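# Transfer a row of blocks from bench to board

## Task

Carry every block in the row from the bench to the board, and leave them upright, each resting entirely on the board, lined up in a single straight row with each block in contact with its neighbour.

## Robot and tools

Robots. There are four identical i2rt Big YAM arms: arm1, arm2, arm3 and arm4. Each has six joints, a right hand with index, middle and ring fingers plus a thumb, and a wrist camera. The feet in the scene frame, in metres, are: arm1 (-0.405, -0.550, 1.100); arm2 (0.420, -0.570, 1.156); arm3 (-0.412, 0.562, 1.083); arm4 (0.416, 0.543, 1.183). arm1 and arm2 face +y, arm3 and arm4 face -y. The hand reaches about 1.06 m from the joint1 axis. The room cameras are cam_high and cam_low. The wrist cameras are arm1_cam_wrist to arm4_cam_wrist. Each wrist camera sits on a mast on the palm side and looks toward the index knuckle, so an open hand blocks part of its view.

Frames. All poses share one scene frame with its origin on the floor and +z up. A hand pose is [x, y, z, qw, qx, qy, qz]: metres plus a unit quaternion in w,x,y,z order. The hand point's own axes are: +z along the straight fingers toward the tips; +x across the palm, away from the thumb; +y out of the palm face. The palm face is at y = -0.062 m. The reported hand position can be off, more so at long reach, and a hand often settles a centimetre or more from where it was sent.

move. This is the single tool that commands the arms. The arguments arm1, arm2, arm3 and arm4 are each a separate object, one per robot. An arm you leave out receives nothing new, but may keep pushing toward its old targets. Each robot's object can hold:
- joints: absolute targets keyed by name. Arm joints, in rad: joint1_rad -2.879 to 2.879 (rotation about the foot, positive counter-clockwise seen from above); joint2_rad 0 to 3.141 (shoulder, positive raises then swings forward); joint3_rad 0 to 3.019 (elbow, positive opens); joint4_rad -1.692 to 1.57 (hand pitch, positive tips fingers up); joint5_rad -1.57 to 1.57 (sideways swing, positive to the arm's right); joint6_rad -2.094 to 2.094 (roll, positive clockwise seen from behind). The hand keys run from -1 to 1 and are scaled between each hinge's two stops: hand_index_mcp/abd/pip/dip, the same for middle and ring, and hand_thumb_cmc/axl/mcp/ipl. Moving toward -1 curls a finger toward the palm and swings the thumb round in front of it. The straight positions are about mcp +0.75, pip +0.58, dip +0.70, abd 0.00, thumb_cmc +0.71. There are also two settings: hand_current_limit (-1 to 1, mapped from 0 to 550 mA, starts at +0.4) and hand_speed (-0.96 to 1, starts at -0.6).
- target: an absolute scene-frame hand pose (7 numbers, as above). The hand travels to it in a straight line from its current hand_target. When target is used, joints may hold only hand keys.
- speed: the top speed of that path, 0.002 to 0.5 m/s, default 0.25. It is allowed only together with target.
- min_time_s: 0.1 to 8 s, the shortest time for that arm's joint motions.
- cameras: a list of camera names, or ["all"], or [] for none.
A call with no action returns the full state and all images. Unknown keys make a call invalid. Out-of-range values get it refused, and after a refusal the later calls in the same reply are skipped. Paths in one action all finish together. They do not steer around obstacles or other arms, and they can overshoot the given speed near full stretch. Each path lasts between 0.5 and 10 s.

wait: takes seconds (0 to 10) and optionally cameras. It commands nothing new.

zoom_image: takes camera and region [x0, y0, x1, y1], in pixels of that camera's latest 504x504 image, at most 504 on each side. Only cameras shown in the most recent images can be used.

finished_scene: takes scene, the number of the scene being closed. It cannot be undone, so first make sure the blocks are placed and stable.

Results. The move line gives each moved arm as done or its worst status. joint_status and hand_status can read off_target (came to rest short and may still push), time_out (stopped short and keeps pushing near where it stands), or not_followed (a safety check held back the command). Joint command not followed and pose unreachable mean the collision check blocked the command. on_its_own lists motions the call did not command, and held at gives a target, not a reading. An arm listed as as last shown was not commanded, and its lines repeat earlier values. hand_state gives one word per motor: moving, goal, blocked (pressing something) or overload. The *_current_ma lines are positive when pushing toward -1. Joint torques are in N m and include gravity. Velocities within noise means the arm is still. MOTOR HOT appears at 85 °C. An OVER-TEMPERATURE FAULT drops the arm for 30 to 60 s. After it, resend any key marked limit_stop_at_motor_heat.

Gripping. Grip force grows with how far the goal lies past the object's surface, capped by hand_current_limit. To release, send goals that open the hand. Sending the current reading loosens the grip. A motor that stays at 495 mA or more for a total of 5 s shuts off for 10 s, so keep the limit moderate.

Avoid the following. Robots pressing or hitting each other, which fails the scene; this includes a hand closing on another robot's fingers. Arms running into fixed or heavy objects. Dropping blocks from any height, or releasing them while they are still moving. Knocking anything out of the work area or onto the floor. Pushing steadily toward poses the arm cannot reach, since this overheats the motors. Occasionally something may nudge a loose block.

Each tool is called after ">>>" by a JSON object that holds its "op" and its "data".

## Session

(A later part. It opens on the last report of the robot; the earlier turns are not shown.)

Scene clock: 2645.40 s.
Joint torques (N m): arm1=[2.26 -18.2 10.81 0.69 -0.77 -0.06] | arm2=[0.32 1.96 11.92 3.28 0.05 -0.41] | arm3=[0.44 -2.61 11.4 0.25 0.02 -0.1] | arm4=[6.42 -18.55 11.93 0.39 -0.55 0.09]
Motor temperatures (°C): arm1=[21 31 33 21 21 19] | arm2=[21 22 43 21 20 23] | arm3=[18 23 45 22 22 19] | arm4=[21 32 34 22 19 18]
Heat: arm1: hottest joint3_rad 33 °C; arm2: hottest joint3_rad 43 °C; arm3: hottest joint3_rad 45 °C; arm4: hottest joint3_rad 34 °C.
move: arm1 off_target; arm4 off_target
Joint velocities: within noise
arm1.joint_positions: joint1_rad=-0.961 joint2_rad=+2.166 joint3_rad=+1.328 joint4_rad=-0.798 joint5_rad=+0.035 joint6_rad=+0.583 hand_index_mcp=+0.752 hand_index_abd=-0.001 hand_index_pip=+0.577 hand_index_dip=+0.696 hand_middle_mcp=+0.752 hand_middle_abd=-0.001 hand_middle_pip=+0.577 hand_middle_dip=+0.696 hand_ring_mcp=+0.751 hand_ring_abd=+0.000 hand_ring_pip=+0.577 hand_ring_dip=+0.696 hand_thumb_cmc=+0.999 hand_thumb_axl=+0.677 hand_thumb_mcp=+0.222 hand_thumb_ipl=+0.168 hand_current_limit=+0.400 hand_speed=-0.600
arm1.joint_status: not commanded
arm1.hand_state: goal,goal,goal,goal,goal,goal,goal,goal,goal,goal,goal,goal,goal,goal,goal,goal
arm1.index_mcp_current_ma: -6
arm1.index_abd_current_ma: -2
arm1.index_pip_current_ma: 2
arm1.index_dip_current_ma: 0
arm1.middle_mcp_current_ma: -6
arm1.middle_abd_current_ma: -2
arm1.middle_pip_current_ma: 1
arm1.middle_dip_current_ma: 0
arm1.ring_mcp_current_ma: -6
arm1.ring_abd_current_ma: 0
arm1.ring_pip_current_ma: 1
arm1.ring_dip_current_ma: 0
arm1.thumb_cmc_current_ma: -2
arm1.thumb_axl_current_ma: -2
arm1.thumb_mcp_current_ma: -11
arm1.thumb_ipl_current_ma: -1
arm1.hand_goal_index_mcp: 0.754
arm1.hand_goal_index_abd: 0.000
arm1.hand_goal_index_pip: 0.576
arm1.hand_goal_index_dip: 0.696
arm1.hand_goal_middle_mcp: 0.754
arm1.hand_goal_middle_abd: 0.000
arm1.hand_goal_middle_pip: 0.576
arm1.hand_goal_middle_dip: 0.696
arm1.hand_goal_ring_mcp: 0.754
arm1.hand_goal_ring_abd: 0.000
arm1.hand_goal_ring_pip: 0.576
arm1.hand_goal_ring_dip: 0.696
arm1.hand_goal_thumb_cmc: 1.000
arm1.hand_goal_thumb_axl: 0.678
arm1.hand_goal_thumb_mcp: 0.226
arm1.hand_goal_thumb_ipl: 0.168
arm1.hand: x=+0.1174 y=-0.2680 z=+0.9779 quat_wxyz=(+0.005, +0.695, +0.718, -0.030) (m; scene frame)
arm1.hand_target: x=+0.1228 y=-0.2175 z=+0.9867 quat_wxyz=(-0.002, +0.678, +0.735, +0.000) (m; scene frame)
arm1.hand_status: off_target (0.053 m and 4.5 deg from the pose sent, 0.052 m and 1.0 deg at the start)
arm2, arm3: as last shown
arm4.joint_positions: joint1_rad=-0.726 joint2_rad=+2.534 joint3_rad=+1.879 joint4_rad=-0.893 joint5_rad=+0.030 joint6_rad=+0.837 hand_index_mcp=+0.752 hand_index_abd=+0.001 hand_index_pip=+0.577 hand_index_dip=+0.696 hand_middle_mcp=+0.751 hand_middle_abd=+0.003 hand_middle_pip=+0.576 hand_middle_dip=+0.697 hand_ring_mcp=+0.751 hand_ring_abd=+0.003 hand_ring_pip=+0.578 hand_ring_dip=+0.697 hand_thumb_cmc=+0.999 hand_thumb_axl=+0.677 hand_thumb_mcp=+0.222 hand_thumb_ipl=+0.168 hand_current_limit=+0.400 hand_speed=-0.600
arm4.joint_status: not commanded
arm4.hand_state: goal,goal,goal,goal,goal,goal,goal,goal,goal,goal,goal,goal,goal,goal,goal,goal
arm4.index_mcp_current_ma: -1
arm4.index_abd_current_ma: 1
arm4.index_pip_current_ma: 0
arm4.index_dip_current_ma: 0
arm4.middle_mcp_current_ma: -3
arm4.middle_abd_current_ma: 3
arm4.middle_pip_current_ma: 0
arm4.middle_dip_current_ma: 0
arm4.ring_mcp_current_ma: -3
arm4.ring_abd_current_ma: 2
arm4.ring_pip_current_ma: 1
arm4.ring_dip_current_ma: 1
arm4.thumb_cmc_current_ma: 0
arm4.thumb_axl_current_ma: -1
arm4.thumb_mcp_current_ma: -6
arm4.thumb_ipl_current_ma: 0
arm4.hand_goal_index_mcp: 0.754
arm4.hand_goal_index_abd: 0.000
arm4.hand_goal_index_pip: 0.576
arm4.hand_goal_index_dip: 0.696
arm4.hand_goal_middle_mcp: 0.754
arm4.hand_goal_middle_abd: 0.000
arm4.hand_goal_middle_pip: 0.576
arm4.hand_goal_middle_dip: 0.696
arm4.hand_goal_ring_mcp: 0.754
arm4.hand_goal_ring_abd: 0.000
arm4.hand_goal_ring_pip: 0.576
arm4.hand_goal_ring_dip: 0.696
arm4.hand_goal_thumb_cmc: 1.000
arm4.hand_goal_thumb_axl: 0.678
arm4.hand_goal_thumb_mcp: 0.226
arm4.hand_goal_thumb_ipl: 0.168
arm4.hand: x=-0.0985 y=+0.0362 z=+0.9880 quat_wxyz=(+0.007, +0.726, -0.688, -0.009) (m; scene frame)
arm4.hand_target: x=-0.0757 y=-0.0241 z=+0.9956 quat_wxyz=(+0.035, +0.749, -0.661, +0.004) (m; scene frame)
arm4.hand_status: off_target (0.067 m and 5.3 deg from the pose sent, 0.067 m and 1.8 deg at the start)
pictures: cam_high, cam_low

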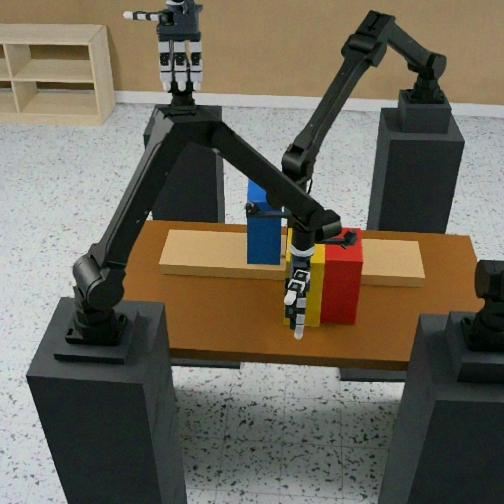

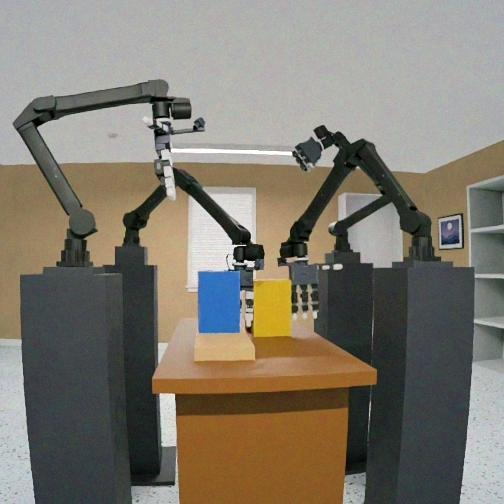

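>>> {"op": "move", "data": {"arm1": {"target": [0.1500, -0.2850, 0.978, -0.001, 0.678, 0.735, 0.0], "speed": 0.08}, "arm4": {"target": [-0.0950, 0.0350, 0.980, 0.035, 0.749, -0.662, 0.003], "speed": 0.08}}}

>>> {"op": "move", "data": {"arm1": {"target": [0.1520, -0.2340, 0.975, -0.001, 0.678, 0.735, 0.0], "speed": 0.06}, "arm4": {"target": [-0.0780, -0.0150, 0.975, 0.035, 0.749, -0.662, 0.003], "speed": 0.06}, "cameras": ["cam_high", "cam_low"]}}

>>> {"op": "zoom_image", "data": {"camera": "cam_high", "region": [200, 170, 380, 350]}}

Scene clock: 2661.50 s.
Joint torques (N m): arm1=[-2.37 -19.55 6.05 0.75 0.03 -0.26] | arm2=[0.38 1.96 11.9 3.28 0.05 -0.41] | arm3=[0.44 -2.78 11.41 0.24 0.04 -0.11] | arm4=[1.38 -19.25 5 0.96 -0.29 -0.05]
Motor temperatures (°C): arm1=[21 31 33 21 21 19] | arm2=[21 22 43 21 20 23] | arm3=[18 23 45 22 22 19] | arm4=[21 32 33 22 19 18]
Heat: arm1: hottest joint3_rad 33 °C; arm2: hottest joint3_rad 43 °C; arm3: hottest joint3_rad 45 °C; arm4: hottest joint3_rad 33 °C.
move: arm1 done; arm4 done
Joint velocities: within noise
arm1.joint_positions: joint1_rad=-1.031 joint2_rad=+2.166 joint3_rad=+1.328 joint4_rad=-0.751 joint5_rad=+0.015 joint6_rad=+0.472 hand_index_mcp=+0.752 hand_index_abd=-0.001 hand_index_pip=+0.577 hand_index_dip=+0.696 hand_middle_mcp=+0.752 hand_middle_abd=-0.001 hand_middle_pip=+0.577 hand_middle_dip=+0.696 hand_ring_mcp=+0.751 hand_ring_abd=+0.000 hand_ring_pip=+0.577 hand_ring_dip=+0.696 hand_thumb_cmc=+0.999 hand_thumb_axl=+0.677 hand_thumb_mcp=+0.222 hand_thumb_ipl=+0.168 hand_current_limit=+0.400 hand_speed=-0.600
arm1.joint_status: not commanded
arm1.hand_state: goal,goal,goal,goal,goal,goal,goal,goal,goal,goal,goal,goal,goal,goal,goal,goal
arm1.index_mcp_current_ma: -6
arm1.index_abd_current_ma: -2
arm1.index_pip_current_ma: 2
arm1.index_dip_current_ma: 0
arm1.middle_mcp_current_ma: -6
arm1.middle_abd_current_ma: -2
arm1.middle_pip_current_ma: 1
arm1.middle_dip_current_ma: 0
arm1.ring_mcp_current_ma: -6
arm1.ring_abd_current_ma: 0
arm1.ring_pip_current_ma: 1
arm1.ring_dip_current_ma: 0
arm1.thumb_cmc_current_ma: -2
arm1.thumb_axl_current_ma: -2
arm1.thumb_mcp_current_ma: -11
arm1.thumb_ipl_current_ma: -1
arm1.hand_goal_index_mcp: 0.754
arm1.hand_goal_index_abd: 0.000
arm1.hand_goal_index_pip: 0.576
arm1.hand_goal_index_dip: 0.696
arm1.hand_goal_middle_mcp: 0.754
arm1.hand_goal_middle_abd: 0.000
arm1.hand_goal_middle_pip: 0.576
arm1.hand_goal_middle_dip: 0.696
arm1.hand_goal_ring_mcp: 0.754
arm1.hand_goal_ring_abd: 0.000
arm1.hand_goal_ring_pip: 0.576
arm1.hand_goal_ring_dip: 0.696
arm1.hand_goal_thumb_cmc: 1.000
arm1.hand_goal_thumb_axl: 0.678
arm1.hand_goal_thumb_mcp: 0.226
arm1.hand_goal_thumb_ipl: 0.168
arm1.hand: x=+0.1464 y=-0.2869 z=+0.9782 quat_wxyz=(-0.001, +0.681, +0.732, -0.005) (m; scene frame)
arm1.hand_target: x=+0.1499 y=-0.2851 z=+0.9779 quat_wxyz=(-0.001, +0.678, +0.735, +0.000) (m; scene frame)
arm1.hand_status: done (0.004 m and 0.8 deg from the pose sent, 0.037 m and 4.5 deg at the start)
arm2, arm3: as last shown
arm4.joint_positions: joint1_rad=-0.726 joint2_rad=+2.505 joint3_rad=+1.801 joint4_rad=-0.790 joint5_rad=+0.019 joint6_rad=+0.774 hand_index_mcp=+0.751 hand_index_abd=+0.001 hand_index_pip=+0.576 hand_index_dip=+0.696 hand_middle_mcp=+0.745 hand_middle_abd=+0.025 hand_middle_pip=+0.571 hand_middle_dip=+0.695 hand_ring_mcp=+0.751 hand_ring_abd=+0.003 hand_ring_pip=+0.578 hand_ring_dip=+0.697 hand_thumb_cmc=+0.999 hand_thumb_axl=+0.677 hand_thumb_mcp=+0.222 hand_thumb_ipl=+0.168 hand_current_limit=+0.400 hand_speed=-0.600
arm4.joint_status: not commanded
arm4.hand_state: goal,goal,goal,goal,goal,blocked,goal,goal,goal,goal,goal,goal,goal,goal,goal,goal
arm4.index_mcp_current_ma: -3
arm4.index_abd_current_ma: 1
arm4.index_pip_current_ma: 0
arm4.index_dip_current_ma: 0
arm4.middle_mcp_current_ma: -14
arm4.middle_abd_current_ma: 43
arm4.middle_pip_current_ma: -5
arm4.middle_dip_current_ma: -1
arm4.ring_mcp_current_ma: -3
arm4.ring_abd_current_ma: 2
arm4.ring_pip_current_ma: 1
arm4.ring_dip_current_ma: 1
arm4.thumb_cmc_current_ma: 0
arm4.thumb_axl_current_ma: -1
arm4.thumb_mcp_current_ma: -6
arm4.thumb_ipl_current_ma: 0
arm4.hand_goal_index_mcp: 0.754
arm4.hand_goal_index_abd: 0.000
arm4.hand_goal_index_pip: 0.576
arm4.hand_goal_index_dip: 0.696
arm4.hand_goal_middle_mcp: 0.754
arm4.hand_goal_middle_abd: 0.000
arm4.hand_goal_middle_pip: 0.576
arm4.hand_goal_middle_dip: 0.696
arm4.hand_goal_ring_mcp: 0.754
arm4.hand_goal_ring_abd: 0.000
arm4.hand_goal_ring_pip: 0.576
arm4.hand_goal_ring_dip: 0.696
arm4.hand_goal_thumb_cmc: 1.000
arm4.hand_goal_thumb_axl: 0.678
arm4.hand_goal_thumb_mcp: 0.226
arm4.hand_goal_thumb_ipl: 0.168
arm4.hand: x=-0.0959 y=+0.0323 z=+0.9856 quat_wxyz=(+0.033, +0.747, -0.664, -0.002) (m; scene frame)
arm4.hand_target: x=-0.0951 y=+0.0351 z=+0.9801 quat_wxyz=(+0.035, +0.749, -0.662, +0.003) (m; scene frame)
arm4.hand_status: done (0.006 m and 0.7 deg from the pose sent, 0.009 m and 5.3 deg at the start)
pictures: none

Scene clock: 2662.90 s.
Joint torques (N m): arm1=[1.03 -17.67 10.11 0.55 -0.41 0.02] | arm2=[0.38 1.9 11.92 3.29 0.05 -0.41] | arm3=[0.67 -2.67 11.44 0.27 0.04 -0.1] | arm4=[5.07 -16.79 11 0.29 -0.39 0.19]
Motor temperatures (°C): arm1=[21 31 33 21 21 19] | arm2=[21 22 43 21 20 23] | arm3=[18 23 45 22 22 19] | arm4=[21 32 33 22 19 18]
Heat: arm1: hottest joint3_rad 33 °C; arm2: hottest joint3_rad 43 °C; arm3: hottest joint3_rad 45 °C; arm4: hottest joint3_rad 33 °C.
move: arm1 off_target; arm4 off_target
Joint velocities: within noise
arm1.joint_positions: joint1_rad=-0.999 joint2_rad=+2.194 joint3_rad=+1.382 joint4_rad=-0.794 joint5_rad=+0.026 joint6_rad=+0.519 hand_index_mcp=+0.752 hand_index_abd=-0.001 hand_index_pip=+0.577 hand_index_dip=+0.696 hand_middle_mcp=+0.752 hand_middle_abd=-0.001 hand_middle_pip=+0.577 hand_middle_dip=+0.696 hand_ring_mcp=+0.751 hand_ring_abd=+0.000 hand_ring_pip=+0.577 hand_ring_dip=+0.696 hand_thumb_cmc=+0.999 hand_thumb_axl=+0.677 hand_thumb_mcp=+0.222 hand_thumb_ipl=+0.168 hand_current_limit=+0.400 hand_speed=-0.600
arm1.joint_status: not commanded
arm1.hand_state: goal,goal,goal,goal,goal,goal,goal,goal,goal,goal,goal,goal,goal,goal,goal,goal
arm1.index_mcp_current_ma: -6
arm1.index_abd_current_ma: -2
arm1.index_pip_current_ma: 2
arm1.index_dip_current_ma: 0
arm1.middle_mcp_current_ma: -6
arm1.middle_abd_current_ma: -2
arm1.middle_pip_current_ma: 1
arm1.middle_dip_current_ma: 0
arm1.ring_mcp_current_ma: -6
arm1.ring_abd_current_ma: 0
arm1.ring_pip_current_ma: 1
arm1.ring_dip_current_ma: 0
arm1.thumb_cmc_current_ma: -2
arm1.thumb_axl_current_ma: -2
arm1.thumb_mcp_current_ma: -11
arm1.thumb_ipl_current_ma: -1
arm1.hand_goal_index_mcp: 0.754
arm1.hand_goal_index_abd: 0.000
arm1.hand_goal_index_pip: 0.576
arm1.hand_goal_index_dip: 0.696
arm1.hand_goal_middle_mcp: 0.754
arm1.hand_goal_middle_abd: 0.000
arm1.hand_goal_middle_pip: 0.576
arm1.hand_goal_middle_dip: 0.696
arm1.hand_goal_ring_mcp: 0.754
arm1.hand_goal_ring_abd: 0.000
arm1.hand_goal_ring_pip: 0.576
arm1.hand_goal_ring_dip: 0.696
arm1.hand_goal_thumb_cmc: 1.000
arm1.hand_goal_thumb_axl: 0.678
arm1.hand_goal_thumb_mcp: 0.226
arm1.hand_goal_thumb_ipl: 0.168
arm1.hand: x=+0.1468 y=-0.2693 z=+0.9772 quat_wxyz=(+0.003, +0.686, +0.727, -0.015) (m; scene frame)
arm1.hand_target: x=+0.1502 y=-0.2347 z=+0.9760 quat_wxyz=(-0.001, +0.678, +0.735, +0.000) (m; scene frame)
arm1.hand_status: off_target (0.036 m and 2.2 deg from the pose sent, 0.053 m and 0.8 deg at the start)
arm2, arm3: as last shown
arm4.joint_positions: joint1_rad=-0.718 joint2_rad=+2.526 joint3_rad=+1.852 joint4_rad=-0.840 joint5_rad=+0.026 joint6_rad=+0.817 hand_index_mcp=+0.750 hand_index_abd=+0.003 hand_index_pip=+0.573 hand_index_dip=+0.696 hand_middle_mcp=+0.752 hand_middle_abd=+0.014 hand_middle_pip=+0.574 hand_middle_dip=+0.695 hand_ring_mcp=+0.751 hand_ring_abd=+0.003 hand_ring_pip=+0.577 hand_ring_dip=+0.697 hand_thumb_cmc=+0.999 hand_thumb_axl=+0.677 hand_thumb_mcp=+0.222 hand_thumb_ipl=+0.168 hand_current_limit=+0.400 hand_speed=-0.600
arm4.joint_status: not commanded
arm4.hand_state: goal,goal,goal,goal,goal,goal,goal,goal,goal,goal,goal,goal,goal,goal,goal,goal
arm4.index_mcp_current_ma: -4
arm4.index_abd_current_ma: 2
arm4.index_pip_current_ma: -3
arm4.index_dip_current_ma: 0
arm4.middle_mcp_current_ma: -1
arm4.middle_abd_current_ma: 19
arm4.middle_pip_current_ma: -1
arm4.middle_dip_current_ma: -1
arm4.ring_mcp_current_ma: -3
arm4.ring_abd_current_ma: 2
arm4.ring_pip_current_ma: 1
arm4.ring_dip_current_ma: 1
arm4.thumb_cmc_current_ma: 0
arm4.thumb_axl_current_ma: -1
arm4.thumb_mcp_current_ma: -6
arm4.thumb_ipl_current_ma: 0
arm4.hand_goal_index_mcp: 0.754
arm4.hand_goal_index_abd: 0.000
arm4.hand_goal_index_pip: 0.576
arm4.hand_goal_index_dip: 0.696
arm4.hand_goal_middle_mcp: 0.754
arm4.hand_goal_middle_abd: 0.000
arm4.hand_goal_middle_pip: 0.576
arm4.hand_goal_middle_dip: 0.696
arm4.hand_goal_ring_mcp: 0.754
arm4.hand_goal_ring_abd: 0.000
arm4.hand_goal_ring_pip: 0.576
arm4.hand_goal_ring_dip: 0.696
arm4.hand_goal_thumb_cmc: 1.000
arm4.hand_goal_thumb_axl: 0.678
arm4.hand_goal_thumb_mcp: 0.226
arm4.hand_goal_thumb_ipl: 0.168
arm4.hand: x=-0.0959 y=+0.0278 z=+0.9865 quat_wxyz=(+0.024, +0.735, -0.678, -0.005) (m; scene frame)
arm4.hand_target: x=-0.0756 y=-0.0124 z=+0.9767 quat_wxyz=(+0.035, +0.749, -0.662, +0.004) (m; scene frame)
arm4.hand_status: off_target (0.048 m and 2.9 deg from the pose sent, 0.052 m and 0.7 deg at the start)
pictures: cam_high, cam_low

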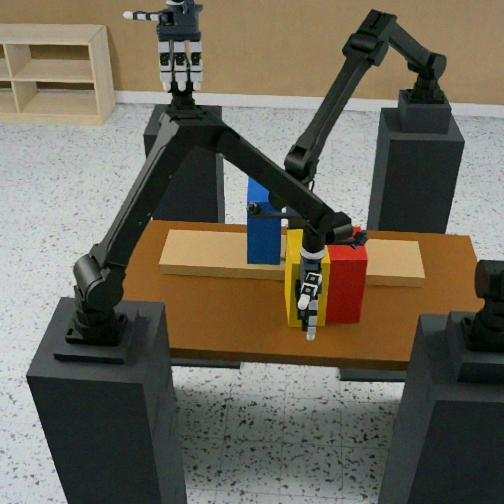

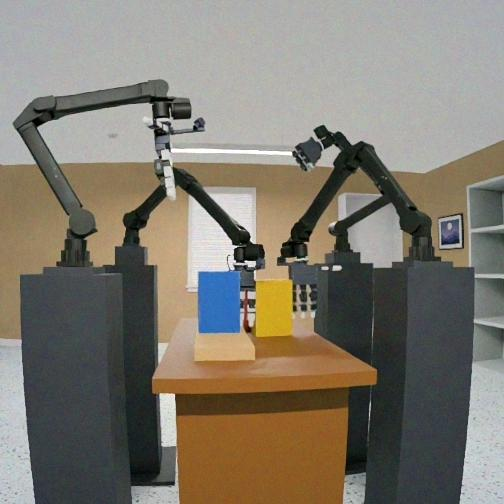

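Scaled by 2.800 from the camera's 504x504 image, which has a finer 720x720 frame.

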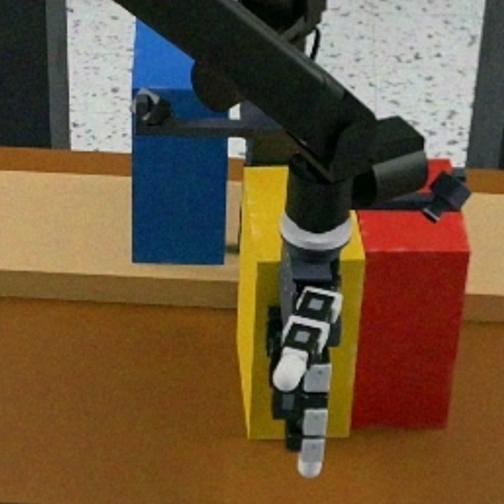

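>>> {"op": "move", "data": {"cameras": ["arm4_cam_wrist", "arm1_cam_wrist", "arm3_cam_wrist", "cam_high"]}}

>>> {"op": "zoom_image", "data": {"camera": "cam_high", "region": [240, 160, 340, 260]}}

Scene clock: 2685.80 s.
Joint torques (N m): arm1=[1.03 -17.67 10.11 0.55 -0.41 0.02] | arm2=[0.38 1.96 11.9 3.29 0.05 -0.41] | arm3=[0.38 -2.78 11.41 0.25 0.02 -0.11] | arm4=[5.36 -16.79 11.12 0.28 -0.39 0.22]
Motor temperatures (°C): arm1=[21 32 35 21 21 19] | arm2=[21 22 43 21 20 23] | arm3=[18 23 45 22 22 19] | arm4=[21 32 35 22 19 18]
Heat: arm1: hottest joint3_rad 35 °C; arm2: hottest joint3_rad 43 °C; arm3: hottest joint3_rad 45 °C; arm4: hottest joint3_rad 35 °C.
Joint velocities: within noise
arm1.joint_positions: joint1_rad=-0.999 joint2_rad=+2.194 joint3_rad=+1.382 joint4_rad=-0.794 joint5_rad=+0.026 joint6_rad=+0.519 hand_index_mcp=+0.752 hand_index_abd=-0.001 hand_index_pip=+0.577 hand_index_dip=+0.696 hand_middle_mcp=+0.752 hand_middle_abd=-0.001 hand_middle_pip=+0.577 hand_middle_dip=+0.696 hand_ring_mcp=+0.751 hand_ring_abd=+0.000 hand_ring_pip=+0.577 hand_ring_dip=+0.696 hand_thumb_cmc=+0.999 hand_thumb_axl=+0.677 hand_thumb_mcp=+0.222 hand_thumb_ipl=+0.168 hand_current_limit=+0.400 hand_speed=-0.600
arm1.joint_status: not commanded
arm1.hand_state: goal,goal,goal,goal,goal,goal,goal,goal,goal,goal,goal,goal,goal,goal,goal,goal
arm1.index_mcp_current_ma: -6
arm1.index_abd_current_ma: -2
arm1.index_pip_current_ma: 2
arm1.index_dip_current_ma: 0
arm1.middle_mcp_current_ma: -6
arm1.middle_abd_current_ma: -2
arm1.middle_pip_current_ma: 1
arm1.middle_dip_current_ma: 0
arm1.ring_mcp_current_ma: -6
arm1.ring_abd_current_ma: 0
arm1.ring_pip_current_ma: 1
arm1.ring_dip_current_ma: 0
arm1.thumb_cmc_current_ma: -2
arm1.thumb_axl_current_ma: -2
arm1.thumb_mcp_current_ma: -11
arm1.thumb_ipl_current_ma: -1
arm1.hand_goal_index_mcp: 0.754
arm1.hand_goal_index_abd: 0.000
arm1.hand_goal_index_pip: 0.576
arm1.hand_goal_index_dip: 0.696
arm1.hand_goal_middle_mcp: 0.754
arm1.hand_goal_middle_abd: 0.000
arm1.hand_goal_middle_pip: 0.576
arm1.hand_goal_middle_dip: 0.696
arm1.hand_goal_ring_mcp: 0.754
arm1.hand_goal_ring_abd: 0.000
arm1.hand_goal_ring_pip: 0.576
arm1.hand_goal_ring_dip: 0.696
arm1.hand_goal_thumb_cmc: 1.000
arm1.hand_goal_thumb_axl: 0.678
arm1.hand_goal_thumb_mcp: 0.226
arm1.hand_goal_thumb_ipl: 0.168
arm1.hand: x=+0.1468 y=-0.2693 z=+0.9772 quat_wxyz=(+0.003, +0.686, +0.727, -0.015) (m; scene frame)
arm1.hand_target: x=+0.1502 y=-0.2347 z=+0.9760 quat_wxyz=(-0.001, +0.678, +0.735, +0.000) (m; scene frame)
arm1.hand_status: off_target (0.036 m and 2.2 deg from the pose sent, 0.053 m and 0.8 deg at the start)
arm2.joint_positions: joint1_rad=+0.011 joint2_rad=+0.527 joint3_rad=+1.285 joint4_rad=-1.218 joint5_rad=+0.015 joint6_rad=+1.811 hand_index_mcp=-0.682 hand_index_abd=+0.001 hand_index_pip=+0.577 hand_index_dip=+0.696 hand_middle_mcp=-0.681 hand_middle_abd=+0.001 hand_middle_pip=+0.577 hand_middle_dip=+0.696 hand_ring_mcp=-0.680 hand_ring_abd=+0.001 hand_ring_pip=+0.577 hand_ring_dip=+0.696 hand_thumb_cmc=-0.565 hand_thumb_axl=+0.677 hand_thumb_mcp=+0.223 hand_thumb_ipl=+0.168 hand_current_limit=+0.400 hand_speed=-0.600
arm2.joint_status: not commanded
arm2.hand_state: goal,goal,goal,goal,goal,goal,goal,overload,goal,goal,goal,goal,goal,goal,goal,goal
arm2.index_mcp_current_ma: 14
arm2.index_abd_current_ma: 1
arm2.index_pip_current_ma: 1
arm2.index_dip_current_ma: 0
arm2.middle_mcp_current_ma: 16
arm2.middle_abd_current_ma: 1
arm2.middle_pip_current_ma: 1
arm2.middle_dip_current_ma: 0
arm2.ring_mcp_current_ma: 18
arm2.ring_abd_current_ma: 1
arm2.ring_pip_current_ma: 1
arm2.ring_dip_current_ma: 0
arm2.thumb_cmc_current_ma: 7
arm2.thumb_axl_current_ma: -1
arm2.thumb_mcp_current_ma: -5
arm2.thumb_ipl_current_ma: 0
arm2.hand_goal_index_mcp: -0.690
arm2.hand_goal_index_abd: 0.000
arm2.hand_goal_index_pip: 0.576
arm2.hand_goal_index_dip: 0.696
arm2.hand_goal_middle_mcp: -0.690
arm2.hand_goal_middle_abd: 0.000
arm2.hand_goal_middle_pip: 0.576
arm2.hand_goal_middle_dip: 0.696
arm2.hand_goal_ring_mcp: -0.690
arm2.hand_goal_ring_abd: 0.000
arm2.hand_goal_ring_pip: 0.576
arm2.hand_goal_ring_dip: 0.696
arm2.hand_goal_thumb_cmc: -0.570
arm2.hand_goal_thumb_axl: 0.678
arm2.hand_goal_thumb_mcp: 0.226
arm2.hand_goal_thumb_ipl: 0.168
arm2.hand: x=+0.5006 y=-0.3535 z=+1.6467 quat_wxyz=(-0.413, +0.670, +0.529, +0.319) (m; scene frame)
arm2.hand_target: x=+0.5034 y=-0.3542 z=+1.6675 quat_wxyz=(-0.426, +0.658, +0.522, +0.336) (m; scene frame)
arm2.hand_status: not commanded
arm3.joint_positions: joint1_rad=+0.196 joint2_rad=+0.996 joint3_rad=+1.255 joint4_rad=-1.683 joint5_rad=+0.022 joint6_rad=+0.228 hand_index_mcp=+0.752 hand_index_abd=+0.000 hand_index_pip=+0.577 hand_index_dip=+0.696 hand_middle_mcp=+0.752 hand_middle_abd=+0.000 hand_middle_pip=+0.577 hand_middle_dip=+0.696 hand_ring_mcp=+0.752 hand_ring_abd=+0.000 hand_ring_pip=+0.577 hand_ring_dip=+0.696 hand_thumb_cmc=+1.000 hand_thumb_axl=+0.677 hand_thumb_mcp=+0.222 hand_thumb_ipl=+0.168 hand_current_limit=+0.400 hand_speed=-0.600
arm3.joint_status: not commanded
arm3.hand_state: goal,goal,goal,goal,goal,goal,goal,goal,goal,goal,goal,goal,goal,goal,goal,goal
arm3.index_mcp_current_ma: -4
arm3.index_abd_current_ma: 0
arm3.index_pip_current_ma: 1
arm3.index_dip_current_ma: 0
arm3.middle_mcp_current_ma: -4
arm3.middle_abd_current_ma: 0
arm3.middle_pip_current_ma: 1
arm3.middle_dip_current_ma: 0
arm3.ring_mcp_current_ma: -4
arm3.ring_abd_current_ma: 0
arm3.ring_pip_current_ma: 1
arm3.ring_dip_current_ma: 0
arm3.thumb_cmc_current_ma: -1
arm3.thumb_axl_current_ma: -1
arm3.thumb_mcp_current_ma: -10
arm3.thumb_ipl_current_ma: -1
arm3.hand_goal_index_mcp: 0.754
arm3.hand_goal_index_abd: 0.000
arm3.hand_goal_index_pip: 0.576
arm3.hand_goal_index_dip: 0.696
arm3.hand_goal_middle_mcp: 0.754
arm3.hand_goal_middle_abd: 0.000
arm3.hand_goal_middle_pip: 0.576
arm3.hand_goal_middle_dip: 0.696
arm3.hand_goal_ring_mcp: 0.754
arm3.hand_goal_ring_abd: 0.000
arm3.hand_goal_ring_pip: 0.576
arm3.hand_goal_ring_dip: 0.696
arm3.hand_goal_thumb_cmc: 1.000
arm3.hand_goal_thumb_axl: 0.678
arm3.hand_goal_thumb_mcp: 0.226
arm3.hand_goal_thumb_ipl: 0.168
arm3.hand: x=-0.3802 y=+0.2066 z=+1.4353 quat_wxyz=(+0.076, +0.997, -0.004, +0.008) (m; scene frame)
arm3.hand_target: x=-0.3801 y=+0.2001 z=+1.4493 quat_wxyz=(+0.085, +0.996, -0.002, +0.010) (m; scene frame)
arm3.hand_status: not commanded
arm4.joint_positions: joint1_rad=-0.718 joint2_rad=+2.526 joint3_rad=+1.852 joint4_rad=-0.840 joint5_rad=+0.026 joint6_rad=+0.818 hand_index_mcp=+0.750 hand_index_abd=+0.003 hand_index_pip=+0.573 hand_index_dip=+0.696 hand_middle_mcp=+0.752 hand_middle_abd=+0.014 hand_middle_pip=+0.574 hand_middle_dip=+0.695 hand_ring_mcp=+0.751 hand_ring_abd=+0.003 hand_ring_pip=+0.577 hand_ring_dip=+0.697 hand_thumb_cmc=+0.999 hand_thumb_axl=+0.677 hand_thumb_mcp=+0.222 hand_thumb_ipl=+0.168 hand_current_limit=+0.400 hand_speed=-0.600
arm4.joint_status: not commanded
arm4.hand_state: goal,goal,goal,goal,goal,goal,goal,goal,goal,goal,goal,goal,goal,goal,goal,goal
arm4.index_mcp_current_ma: -4
arm4.index_abd_current_ma: 2
arm4.index_pip_current_ma: -3
arm4.index_dip_current_ma: 0
arm4.middle_mcp_current_ma: -1
arm4.middle_abd_current_ma: 19
arm4.middle_pip_current_ma: -1
arm4.middle_dip_current_ma: -1
arm4.ring_mcp_current_ma: -3
arm4.ring_abd_current_ma: 2
arm4.ring_pip_current_ma: 1
arm4.ring_dip_current_ma: 1
arm4.thumb_cmc_current_ma: 0
arm4.thumb_axl_current_ma: -1
arm4.thumb_mcp_current_ma: -6
arm4.thumb_ipl_current_ma: 0
arm4.hand_goal_index_mcp: 0.754
arm4.hand_goal_index_abd: 0.000
arm4.hand_goal_index_pip: 0.576
arm4.hand_goal_index_dip: 0.696
arm4.hand_goal_middle_mcp: 0.754
arm4.hand_goal_middle_abd: 0.000
arm4.hand_goal_middle_pip: 0.576
arm4.hand_goal_middle_dip: 0.696
arm4.hand_goal_ring_mcp: 0.754
arm4.hand_goal_ring_abd: 0.000
arm4.hand_goal_ring_pip: 0.576
arm4.hand_goal_ring_dip: 0.696
arm4.hand_goal_thumb_cmc: 1.000
arm4.hand_goal_thumb_axl: 0.678
arm4.hand_goal_thumb_mcp: 0.226
arm4.hand_goal_thumb_ipl: 0.168
arm4.hand: x=-0.0958 y=+0.0278 z=+0.9865 quat_wxyz=(+0.024, +0.735, -0.678, -0.005) (m; scene frame)
arm4.hand_target: x=-0.0756 y=-0.0123 z=+0.9767 quat_wxyz=(+0.035, +0.749, -0.662, +0.004) (m; scene frame)
arm4.hand_status: off_target (0.048 m and 2.9 deg from the pose sent, 0.052 m and 0.7 deg at the start)
pictures: arm1_cam_wrist, arm3_cam_wrist, arm4_cam_wrist, cam_high

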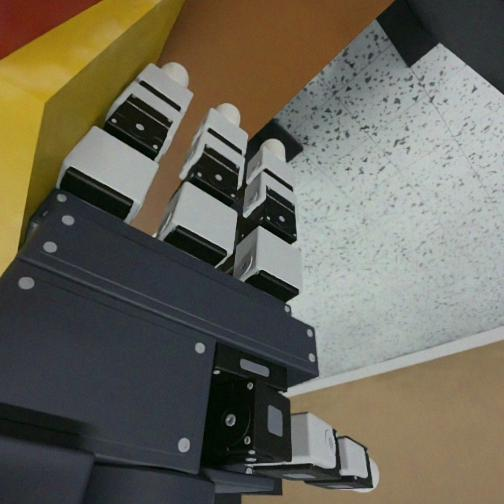

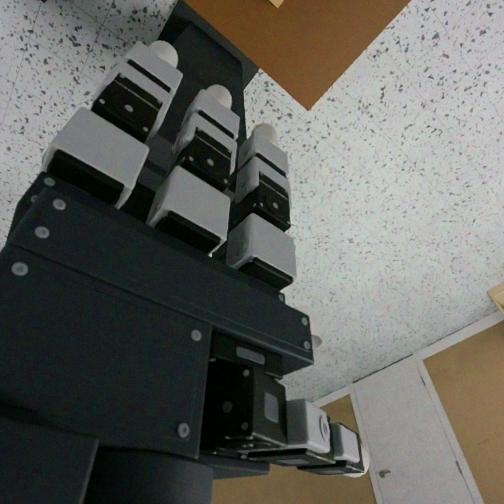

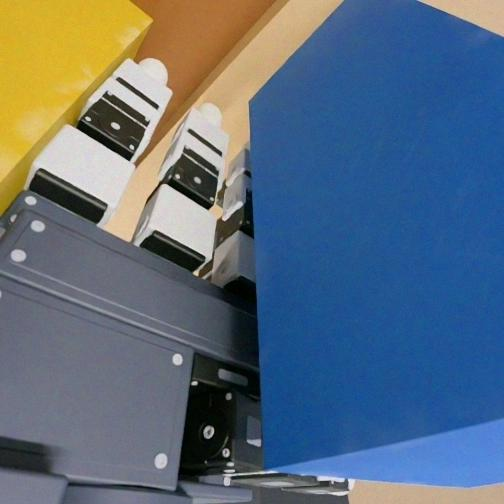

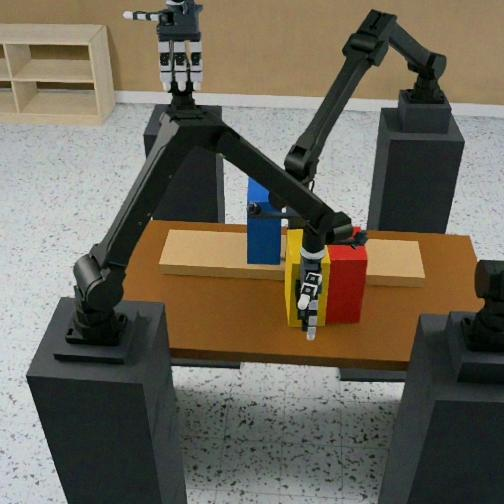

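Scaled by 5.040 from the camera's 504x504 image, which has a finer 720x720 frame.

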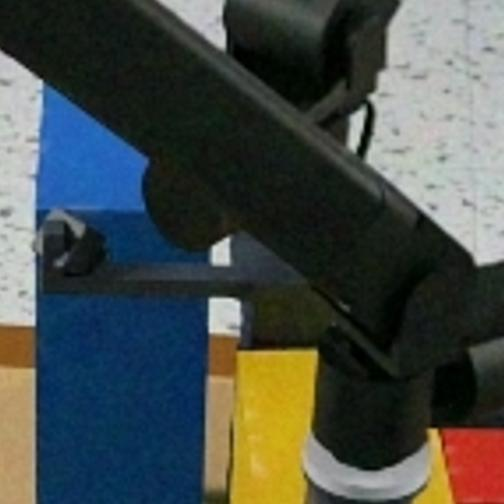

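>>> {"op": "move", "data": {"arm1": {"target": [0.1480, -0.2180, 0.985, -0.001, 0.678, 0.735, 0.0], "speed": 0.06}, "arm4": {"target": [-0.0620, -0.0450, 0.985, 0.035, 0.749, -0.662, 0.003], "speed": 0.06}}}

>>> {"op": "move", "data": {"arm1": {"target": [0.1420, -0.2180, 1.012, -0.001, 0.678, 0.735, 0.0], "speed": 0.06}, "arm4": {"target": [-0.0700, -0.0450, 1.030, 0.035, 0.749, -0.662, 0.003], "speed": 0.06}, "cameras": ["cam_high", "cam_low"]}}

>>> {"op": "zoom_image", "data": {"camera": "cam_high", "region": [200, 170, 380, 350]}}

>>> {"op": "zoom_image", "data": {"camera": "cam_low", "region": [170, 220, 350, 400]}}

Scene clock: 2739.57 s.
Joint torques (N m): arm1=[0.79 -19.66 8.4 0.31 -0.42 -0.03] | arm2=[0.38 1.96 11.92 3.29 0.05 -0.41] | arm3=[0.44 -2.96 11.45 0.28 0.02 -0.11] | arm4=[1.38 -20.42 6.5 -0.05 0.05 0.12]
Motor temperatures (°C): arm1=[21 32 36 21 21 19] | arm2=[21 22 43 21 20 23] | arm3=[18 23 45 22 22 19] | arm4=[21 31 36 22 19 18]
Heat: arm1: hottest joint3_rad 36 °C; arm2: hottest joint3_rad 43 °C; arm3: hottest joint3_rad 45 °C; arm4: hottest joint3_rad 36 °C.
move: arm1 not_followed; arm4 not_followed
Joint velocities: within noise
arm1.joint_positions: joint1_rad=-1.001 joint2_rad=+2.195 joint3_rad=+1.386 joint4_rad=-0.814 joint5_rad=+0.038 joint6_rad=+0.538 hand_index_mcp=+0.752 hand_index_abd=-0.001 hand_index_pip=+0.577 hand_index_dip=+0.696 hand_middle_mcp=+0.752 hand_middle_abd=-0.001 hand_middle_pip=+0.577 hand_middle_dip=+0.696 hand_ring_mcp=+0.751 hand_ring_abd=+0.000 hand_ring_pip=+0.577 hand_ring_dip=+0.696 hand_thumb_cmc=+0.999 hand_thumb_axl=+0.677 hand_thumb_mcp=+0.222 hand_thumb_ipl=+0.168 hand_current_limit=+0.400 hand_speed=-0.600
arm1.joint_status: not commanded
arm1.hand_state: goal,goal,goal,goal,goal,goal,goal,goal,goal,goal,goal,goal,goal,goal,goal,goal
arm1.index_mcp_current_ma: -5
arm1.index_abd_current_ma: -2
arm1.index_pip_current_ma: 2
arm1.index_dip_current_ma: 0
arm1.middle_mcp_current_ma: -6
arm1.middle_abd_current_ma: -2
arm1.middle_pip_current_ma: 1
arm1.middle_dip_current_ma: 0
arm1.ring_mcp_current_ma: -6
arm1.ring_abd_current_ma: 0
arm1.ring_pip_current_ma: 1
arm1.ring_dip_current_ma: 0
arm1.thumb_cmc_current_ma: -2
arm1.thumb_axl_current_ma: -2
arm1.thumb_mcp_current_ma: -11
arm1.thumb_ipl_current_ma: -1
arm1.hand_goal_index_mcp: 0.754
arm1.hand_goal_index_abd: 0.000
arm1.hand_goal_index_pip: 0.576
arm1.hand_goal_index_dip: 0.696
arm1.hand_goal_middle_mcp: 0.754
arm1.hand_goal_middle_abd: 0.000
arm1.hand_goal_middle_pip: 0.576
arm1.hand_goal_middle_dip: 0.696
arm1.hand_goal_ring_mcp: 0.754
arm1.hand_goal_ring_abd: 0.000
arm1.hand_goal_ring_pip: 0.576
arm1.hand_goal_ring_dip: 0.696
arm1.hand_goal_thumb_cmc: 1.000
arm1.hand_goal_thumb_axl: 0.678
arm1.hand_goal_thumb_mcp: 0.226
arm1.hand_goal_thumb_ipl: 0.168
arm1.hand: x=+0.1456 y=-0.2756 z=+0.9777 quat_wxyz=(+0.006, +0.694, +0.720, -0.025) (m; scene frame)
arm1.hand_target: x=+0.1452 y=-0.2464 z=+0.9821 quat_wxyz=(+0.002, +0.685, +0.729, -0.011) (m; scene frame)
arm1.hand_status: not_followed (0.058 m and 3.9 deg from the pose sent, 0.052 m and 2.2 deg at the start)
arm2, arm3: as last shown
arm4.joint_positions: joint1_rad=-0.711 joint2_rad=+2.540 joint3_rad=+1.885 joint4_rad=-0.885 joint5_rad=+0.039 joint6_rad=+0.851 hand_index_mcp=+0.752 hand_index_abd=+0.002 hand_index_pip=+0.573 hand_index_dip=+0.696 hand_middle_mcp=+0.752 hand_middle_abd=-0.002 hand_middle_pip=+0.574 hand_middle_dip=+0.695 hand_ring_mcp=+0.752 hand_ring_abd=+0.002 hand_ring_pip=+0.577 hand_ring_dip=+0.697 hand_thumb_cmc=+1.000 hand_thumb_axl=+0.677 hand_thumb_mcp=+0.222 hand_thumb_ipl=+0.168 hand_current_limit=+0.400 hand_speed=-0.600
arm4.joint_status: not commanded
arm4.hand_state: goal,goal,goal,goal,goal,goal,goal,goal,goal,goal,goal,goal,goal,goal,goal,goal
arm4.index_mcp_current_ma: -2
arm4.index_abd_current_ma: 2
arm4.index_pip_current_ma: -2
arm4.index_dip_current_ma: 0
arm4.middle_mcp_current_ma: -2
arm4.middle_abd_current_ma: -1
arm4.middle_pip_current_ma: -2
arm4.middle_dip_current_ma: -1
arm4.ring_mcp_current_ma: -2
arm4.ring_abd_current_ma: 2
arm4.ring_pip_current_ma: 1
arm4.ring_dip_current_ma: 1
arm4.thumb_cmc_current_ma: 0
arm4.thumb_axl_current_ma: -1
arm4.thumb_mcp_current_ma: -6
arm4.thumb_ipl_current_ma: 0
arm4.hand_goal_index_mcp: 0.754
arm4.hand_goal_index_abd: 0.000
arm4.hand_goal_index_pip: 0.576
arm4.hand_goal_index_dip: 0.696
arm4.hand_goal_middle_mcp: 0.754
arm4.hand_goal_middle_abd: 0.000
arm4.hand_goal_middle_pip: 0.576
arm4.hand_goal_middle_dip: 0.696
arm4.hand_goal_ring_mcp: 0.754
arm4.hand_goal_ring_abd: 0.000
arm4.hand_goal_ring_pip: 0.576
arm4.hand_goal_ring_dip: 0.696
arm4.hand_goal_thumb_cmc: 1.000
arm4.hand_goal_thumb_axl: 0.678
arm4.hand_goal_thumb_mcp: 0.226
arm4.hand_goal_thumb_ipl: 0.168
arm4.on_its_own: joint1_rad is held at -0.711, not at its first target -0.665
arm4.hand: x=-0.0936 y=+0.0284 z=+0.9871 quat_wxyz=(+0.012, +0.726, -0.687, -0.013) (m; scene frame)
arm4.hand_target: x=-0.0935 y=+0.0282 z=+0.9870 quat_wxyz=(+0.012, +0.726, -0.687, -0.012) (m; scene frame)
arm4.hand_status: not_followed (0.080 m and 5.1 deg from the pose sent, 0.080 m and 2.9 deg at the start)
pictures: none
led back after a hold (arm1 arm): the arm was led back toward your command in small steps, so it may still be short of it.
led back after a hold (arm4 arm): the arm was led back toward your command in small steps, so it may still be short of it.
pose unreachable (arm1 arm): on one or more control steps of this call this arm could not follow its commanded pose, so it was not sent that pose on those steps. On the call's last step it was still not sent that pose. It may still have moved: this result reports where it is.
cause: moving toward the commanded pose would bring a part of the arm too close to another arm (this arm's hand and a part of the arm4 arm, along the way the arms are being sent, or toward where that arm still pushes).
pose unreachable (arm4 arm): on one or more control steps of this call this arm could not follow its commanded pose, so it was not sent that pose on those steps. On the call's last step it was still not sent that pose. It may still have moved: this result reports where it is.
cause: moving toward the commanded pose would bring a part of the arm too close to another arm (a part of this arm and the arm1 arm's hand, along the way the arms are being sent, or toward where that arm still pushes).

Scene clock: 2741.53 s.
Joint torques (N m): arm1=[1.9 -23.47 9.92 0.29 -0.79 -0.13] | arm2=[0.38 1.9 11.92 3.29 0.05 -0.41] | arm3=[0.32 -2.73 11.48 0.23 0.02 -0.11] | arm4=[6.83 -21.83 12.25 0.17 -0.72 0.04]
Motor temperatures (°C): arm1=[21 32 36 21 21 19] | arm2=[21 22 43 21 20 23] | arm3=[18 23 45 22 22 19] | arm4=[21 31 36 22 19 18]
Heat: arm1: hottest joint3_rad 36 °C; arm2: hottest joint3_rad 43 °C; arm3: hottest joint3_rad 45 °C; arm4: hottest joint3_rad 36 °C.
move: arm1 off_target; arm4 off_target
Joint velocities: within noise
arm1.joint_positions: joint1_rad=-0.976 joint2_rad=+2.193 joint3_rad=+1.386 joint4_rad=-0.863 joint5_rad=+0.035 joint6_rad=+0.568 hand_index_mcp=+0.752 hand_index_abd=-0.001 hand_index_pip=+0.577 hand_index_dip=+0.696 hand_middle_mcp=+0.752 hand_middle_abd=-0.001 hand_middle_pip=+0.577 hand_middle_dip=+0.696 hand_ring_mcp=+0.751 hand_ring_abd=+0.000 hand_ring_pip=+0.577 hand_ring_dip=+0.696 hand_thumb_cmc=+0.999 hand_thumb_axl=+0.677 hand_thumb_mcp=+0.222 hand_thumb_ipl=+0.168 hand_current_limit=+0.400 hand_speed=-0.600
arm1.joint_status: not commanded
arm1.hand_state: goal,goal,goal,goal,goal,goal,goal,goal,goal,goal,goal,goal,goal,goal,goal,goal
arm1.index_mcp_current_ma: -5
arm1.index_abd_current_ma: -2
arm1.index_pip_current_ma: 2
arm1.index_dip_current_ma: 0
arm1.middle_mcp_current_ma: -6
arm1.middle_abd_current_ma: -2
arm1.middle_pip_current_ma: 1
arm1.middle_dip_current_ma: 0
arm1.ring_mcp_current_ma: -6
arm1.ring_abd_current_ma: 0
arm1.ring_pip_current_ma: 1
arm1.ring_dip_current_ma: 0
arm1.thumb_cmc_current_ma: -2
arm1.thumb_axl_current_ma: -2
arm1.thumb_mcp_current_ma: -11
arm1.thumb_ipl_current_ma: -1
arm1.hand_goal_index_mcp: 0.754
arm1.hand_goal_index_abd: 0.000
arm1.hand_goal_index_pip: 0.576
arm1.hand_goal_index_dip: 0.696
arm1.hand_goal_middle_mcp: 0.754
arm1.hand_goal_middle_abd: 0.000
arm1.hand_goal_middle_pip: 0.576
arm1.hand_goal_middle_dip: 0.696
arm1.hand_goal_ring_mcp: 0.754
arm1.hand_goal_ring_abd: 0.000
arm1.hand_goal_ring_pip: 0.576
arm1.hand_goal_ring_dip: 0.696
arm1.hand_goal_thumb_cmc: 1.000
arm1.hand_goal_thumb_axl: 0.678
arm1.hand_goal_thumb_mcp: 0.226
arm1.hand_goal_thumb_ipl: 0.168
arm1.hand: x=+0.1282 y=-0.2703 z=+0.9771 quat_wxyz=(+0.002, +0.694, +0.718, -0.047) (m; scene frame)
arm1.hand_target: x=+0.1391 y=-0.2196 z=+1.0132 quat_wxyz=(-0.002, +0.678, +0.735, +0.000) (m; scene frame)
arm1.hand_status: off_target (0.064 m and 6.0 deg from the pose sent, 0.067 m and 3.9 deg at the start)
arm2, arm3: as last shown
arm4.joint_positions: joint1_rad=-0.704 joint2_rad=+2.540 joint3_rad=+1.894 joint4_rad=-0.958 joint5_rad=+0.036 joint6_rad=+0.868 hand_index_mcp=+0.752 hand_index_abd=+0.002 hand_index_pip=+0.573 hand_index_dip=+0.696 hand_middle_mcp=+0.752 hand_middle_abd=-0.002 hand_middle_pip=+0.574 hand_middle_dip=+0.695 hand_ring_mcp=+0.752 hand_ring_abd=+0.002 hand_ring_pip=+0.577 hand_ring_dip=+0.697 hand_thumb_cmc=+1.000 hand_thumb_axl=+0.677 hand_thumb_mcp=+0.222 hand_thumb_ipl=+0.168 hand_current_limit=+0.400 hand_speed=-0.600
arm4.joint_status: not commanded
arm4.hand_state: goal,goal,goal,goal,goal,goal,goal,goal,goal,goal,goal,goal,goal,goal,goal,goal
arm4.index_mcp_current_ma: -2
arm4.index_abd_current_ma: 2
arm4.index_pip_current_ma: -2
arm4.index_dip_current_ma: 0
arm4.middle_mcp_current_ma: -2
arm4.middle_abd_current_ma: -2
arm4.middle_pip_current_ma: -2
arm4.middle_dip_current_ma: -1
arm4.ring_mcp_current_ma: -2
arm4.ring_abd_current_ma: 2
arm4.ring_pip_current_ma: 1
arm4.ring_dip_current_ma: 1
arm4.thumb_cmc_current_ma: 0
arm4.thumb_axl_current_ma: -1
arm4.thumb_mcp_current_ma: -6
arm4.thumb_ipl_current_ma: 0
arm4.hand_goal_index_mcp: 0.754
arm4.hand_goal_index_abd: 0.000
arm4.hand_goal_index_pip: 0.576
arm4.hand_goal_index_dip: 0.696
arm4.hand_goal_middle_mcp: 0.754
arm4.hand_goal_middle_abd: 0.000
arm4.hand_goal_middle_pip: 0.576
arm4.hand_goal_middle_dip: 0.696
arm4.hand_goal_ring_mcp: 0.754
arm4.hand_goal_ring_abd: 0.000
arm4.hand_goal_ring_pip: 0.576
arm4.hand_goal_ring_dip: 0.696
arm4.hand_goal_thumb_cmc: 1.000
arm4.hand_goal_thumb_axl: 0.678
arm4.hand_goal_thumb_mcp: 0.226
arm4.hand_goal_thumb_ipl: 0.168
arm4.hand: x=-0.0809 y=+0.0367 z=+0.9873 quat_wxyz=(-0.020, +0.723, -0.690, -0.014) (m; scene frame)
arm4.hand_target: x=-0.0644 y=-0.0398 z=+1.0331 quat_wxyz=(+0.035, +0.749, -0.661, +0.005) (m; scene frame)
arm4.hand_status: off_target (0.093 m and 8.0 deg from the pose sent, 0.088 m and 5.1 deg at the start)
pictures: cam_high, cam_low

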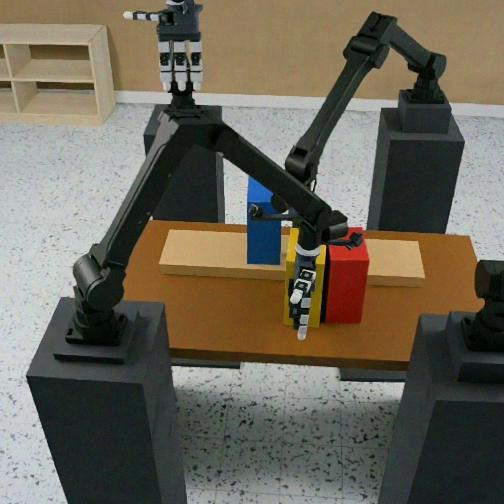

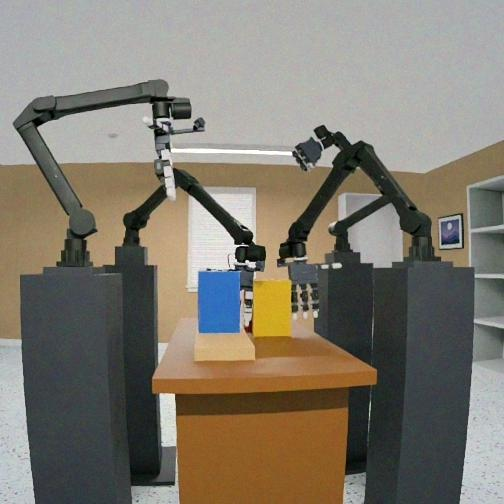

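Scaled by 2.800 from the camera's 504x504 image, which has a finer 720x720 frame.

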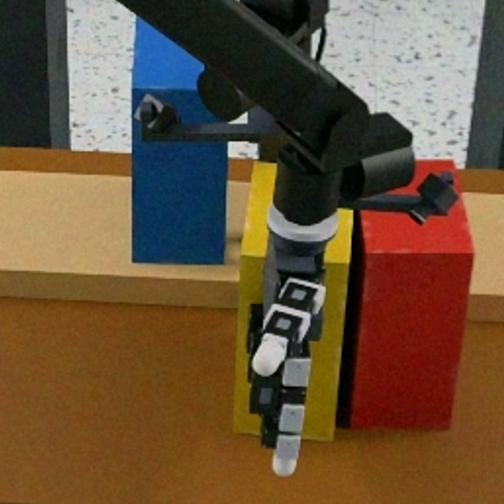

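Scaled by 2.800 from the camera's 504x504 image, which has a finer 720x720 frame.

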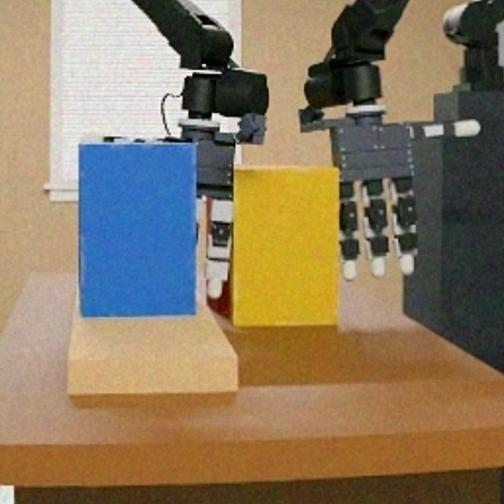

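>>> {"op": "move", "data": {"arm1": {"target": [0.1420, -0.2150, 1.040, -0.001, 0.678, 0.735, 0.0], "speed": 0.06}, "arm4": {"target": [-0.0700, -0.0450, 1.055, 0.035, 0.749, -0.662, 0.003], "speed": 0.06}, "cameras": ["cam_high", "cam_low"]}}

>>> {"op": "zoom_image", "data": {"camera": "cam_high", "region": [200, 170, 380, 350]}}

>>> {"op": "zoom_image", "data": {"camera": "cam_low", "region": [170, 220, 350, 400]}}

Scene clock: 2753.47 s.
Joint torques (N m): arm1=[1.9 -24.29 10.92 0.46 -0.87 -0.16] | arm2=[0.38 1.9 11.92 3.28 0.05 -0.41] | arm3=[0.32 -2.55 11.45 0.25 0.03 -0.11] | arm4=[5.89 -23.77 11.85 0.2 -0.46 0.02]
Motor temperatures (°C): arm1=[21 31 36 21 21 19] | arm2=[21 22 43 21 20 23] | arm3=[18 23 45 22 22 19] | arm4=[21 31 36 22 20 18]
Heat: arm1: hottest joint3_rad 36 °C; arm2: hottest joint3_rad 43 °C; arm3: hottest joint3_rad 45 °C; arm4: hottest joint3_rad 36 °C.
move: arm1 off_target; arm4 off_target
Joint velocities: within noise
arm1.joint_positions: joint1_rad=-0.973 joint2_rad=+2.159 joint3_rad=+1.386 joint4_rad=-0.924 joint5_rad=+0.037 joint6_rad=+0.575 hand_index_mcp=+0.752 hand_index_abd=-0.001 hand_index_pip=+0.577 hand_index_dip=+0.696 hand_middle_mcp=+0.752 hand_middle_abd=-0.001 hand_middle_pip=+0.577 hand_middle_dip=+0.696 hand_ring_mcp=+0.754 hand_ring_abd=+0.003 hand_ring_pip=+0.577 hand_ring_dip=+0.696 hand_thumb_cmc=+0.999 hand_thumb_axl=+0.677 hand_thumb_mcp=+0.222 hand_thumb_ipl=+0.168 hand_current_limit=+0.400 hand_speed=-0.600
arm1.joint_status: not commanded
arm1.hand_state: goal,goal,goal,goal,goal,goal,goal,goal,goal,goal,goal,goal,goal,goal,goal,goal
arm1.index_mcp_current_ma: -5
arm1.index_abd_current_ma: -2
arm1.index_pip_current_ma: 2
arm1.index_dip_current_ma: 0
arm1.middle_mcp_current_ma: -6
arm1.middle_abd_current_ma: -2
arm1.middle_pip_current_ma: 1
arm1.middle_dip_current_ma: 0
arm1.ring_mcp_current_ma: -1
arm1.ring_abd_current_ma: 5
arm1.ring_pip_current_ma: 1
arm1.ring_dip_current_ma: 0
arm1.thumb_cmc_current_ma: -2
arm1.thumb_axl_current_ma: -2
arm1.thumb_mcp_current_ma: -11
arm1.thumb_ipl_current_ma: -1
arm1.hand_goal_index_mcp: 0.754
arm1.hand_goal_index_abd: 0.000
arm1.hand_goal_index_pip: 0.576
arm1.hand_goal_index_dip: 0.696
arm1.hand_goal_middle_mcp: 0.754
arm1.hand_goal_middle_abd: 0.000
arm1.hand_goal_middle_pip: 0.576
arm1.hand_goal_middle_dip: 0.696
arm1.hand_goal_ring_mcp: 0.754
arm1.hand_goal_ring_abd: 0.000
arm1.hand_goal_ring_pip: 0.576
arm1.hand_goal_ring_dip: 0.696
arm1.hand_goal_thumb_cmc: 1.000
arm1.hand_goal_thumb_axl: 0.678
arm1.hand_goal_thumb_mcp: 0.226
arm1.hand_goal_thumb_ipl: 0.168
arm1.hand: x=+0.1217 y=-0.2736 z=+0.9945 quat_wxyz=(+0.000, +0.695, +0.716, -0.060) (m; scene frame)
arm1.hand_target: x=+0.1379 y=-0.2172 z=+1.0417 quat_wxyz=(-0.002, +0.677, +0.736, +0.000) (m; scene frame)
arm1.hand_status: off_target (0.077 m and 7.5 deg from the pose sent, 0.085 m and 6.0 deg at the start)
arm2, arm3: as last shown
arm4.joint_positions: joint1_rad=-0.694 joint2_rad=+2.529 joint3_rad=+1.894 joint4_rad=-0.990 joint5_rad=+0.029 joint6_rad=+0.868 hand_index_mcp=+0.752 hand_index_abd=+0.002 hand_index_pip=+0.573 hand_index_dip=+0.696 hand_middle_mcp=+0.752 hand_middle_abd=-0.002 hand_middle_pip=+0.574 hand_middle_dip=+0.695 hand_ring_mcp=+0.752 hand_ring_abd=+0.002 hand_ring_pip=+0.577 hand_ring_dip=+0.697 hand_thumb_cmc=+1.000 hand_thumb_axl=+0.677 hand_thumb_mcp=+0.222 hand_thumb_ipl=+0.168 hand_current_limit=+0.400 hand_speed=-0.600
arm4.joint_status: not commanded
arm4.hand_state: goal,goal,goal,goal,goal,goal,goal,goal,goal,goal,goal,goal,goal,goal,goal,goal
arm4.index_mcp_current_ma: -2
arm4.index_abd_current_ma: 2
arm4.index_pip_current_ma: -2
arm4.index_dip_current_ma: 0
arm4.middle_mcp_current_ma: -2
arm4.middle_abd_current_ma: -2
arm4.middle_pip_current_ma: -2
arm4.middle_dip_current_ma: -1
arm4.ring_mcp_current_ma: -2
arm4.ring_abd_current_ma: 2
arm4.ring_pip_current_ma: 1
arm4.ring_dip_current_ma: 1
arm4.thumb_cmc_current_ma: 0
arm4.thumb_axl_current_ma: -1
arm4.thumb_mcp_current_ma: -6
arm4.thumb_ipl_current_ma: 0
arm4.hand_goal_index_mcp: 0.754
arm4.hand_goal_index_abd: 0.000
arm4.hand_goal_index_pip: 0.576
arm4.hand_goal_index_dip: 0.696
arm4.hand_goal_middle_mcp: 0.754
arm4.hand_goal_middle_abd: 0.000
arm4.hand_goal_middle_pip: 0.576
arm4.hand_goal_middle_dip: 0.696
arm4.hand_goal_ring_mcp: 0.754
arm4.hand_goal_ring_abd: 0.000
arm4.hand_goal_ring_pip: 0.576
arm4.hand_goal_ring_dip: 0.696
arm4.hand_goal_thumb_cmc: 1.000
arm4.hand_goal_thumb_axl: 0.678
arm4.hand_goal_thumb_mcp: 0.226
arm4.hand_goal_thumb_ipl: 0.168
arm4.hand: x=-0.0727 y=+0.0348 z=+0.9936 quat_wxyz=(-0.031, +0.726, -0.687, -0.012) (m; scene frame)
arm4.hand_target: x=-0.0647 y=-0.0392 z=+1.0571 quat_wxyz=(+0.035, +0.749, -0.661, +0.005) (m; scene frame)
arm4.hand_status: off_target (0.101 m and 8.6 deg from the pose sent, 0.107 m and 8.0 deg at the start; pose on its path clipped on 22 of 31 steps)
pictures: cam_high, cam_low

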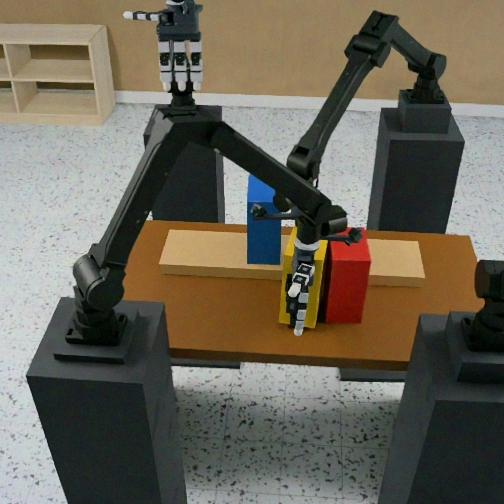

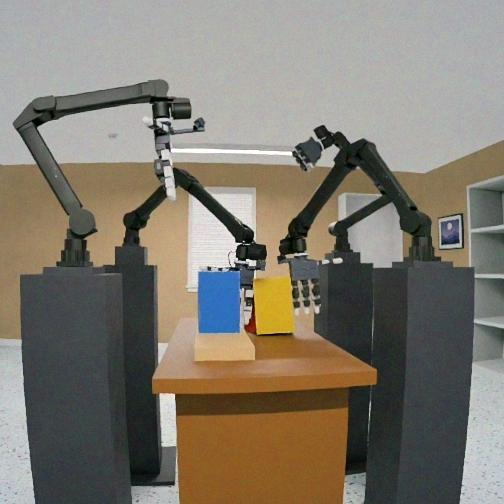

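Scaled by 2.800 from the camera's 504x504 image, which has a finer 720x720 frame.

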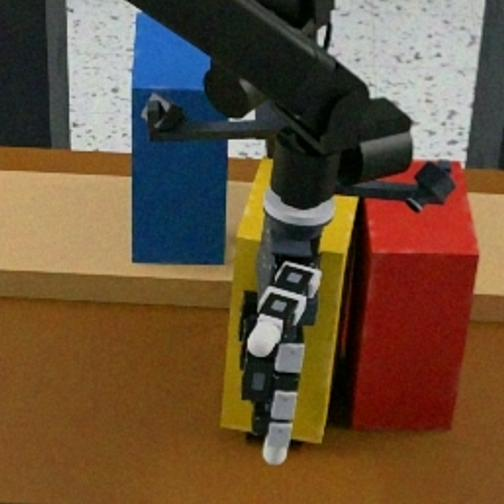

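Scaled by 2.800 from the camera's 504x504 image, which has a finer 720x720 frame.

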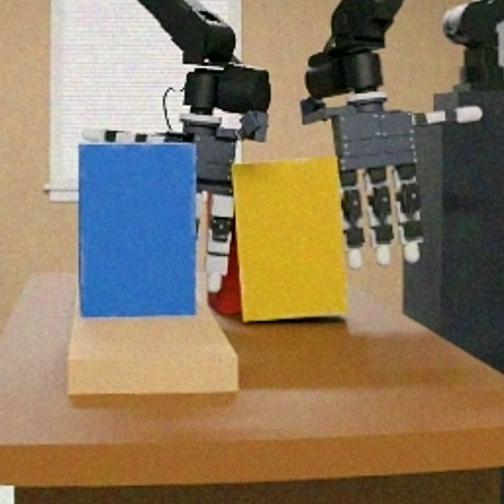

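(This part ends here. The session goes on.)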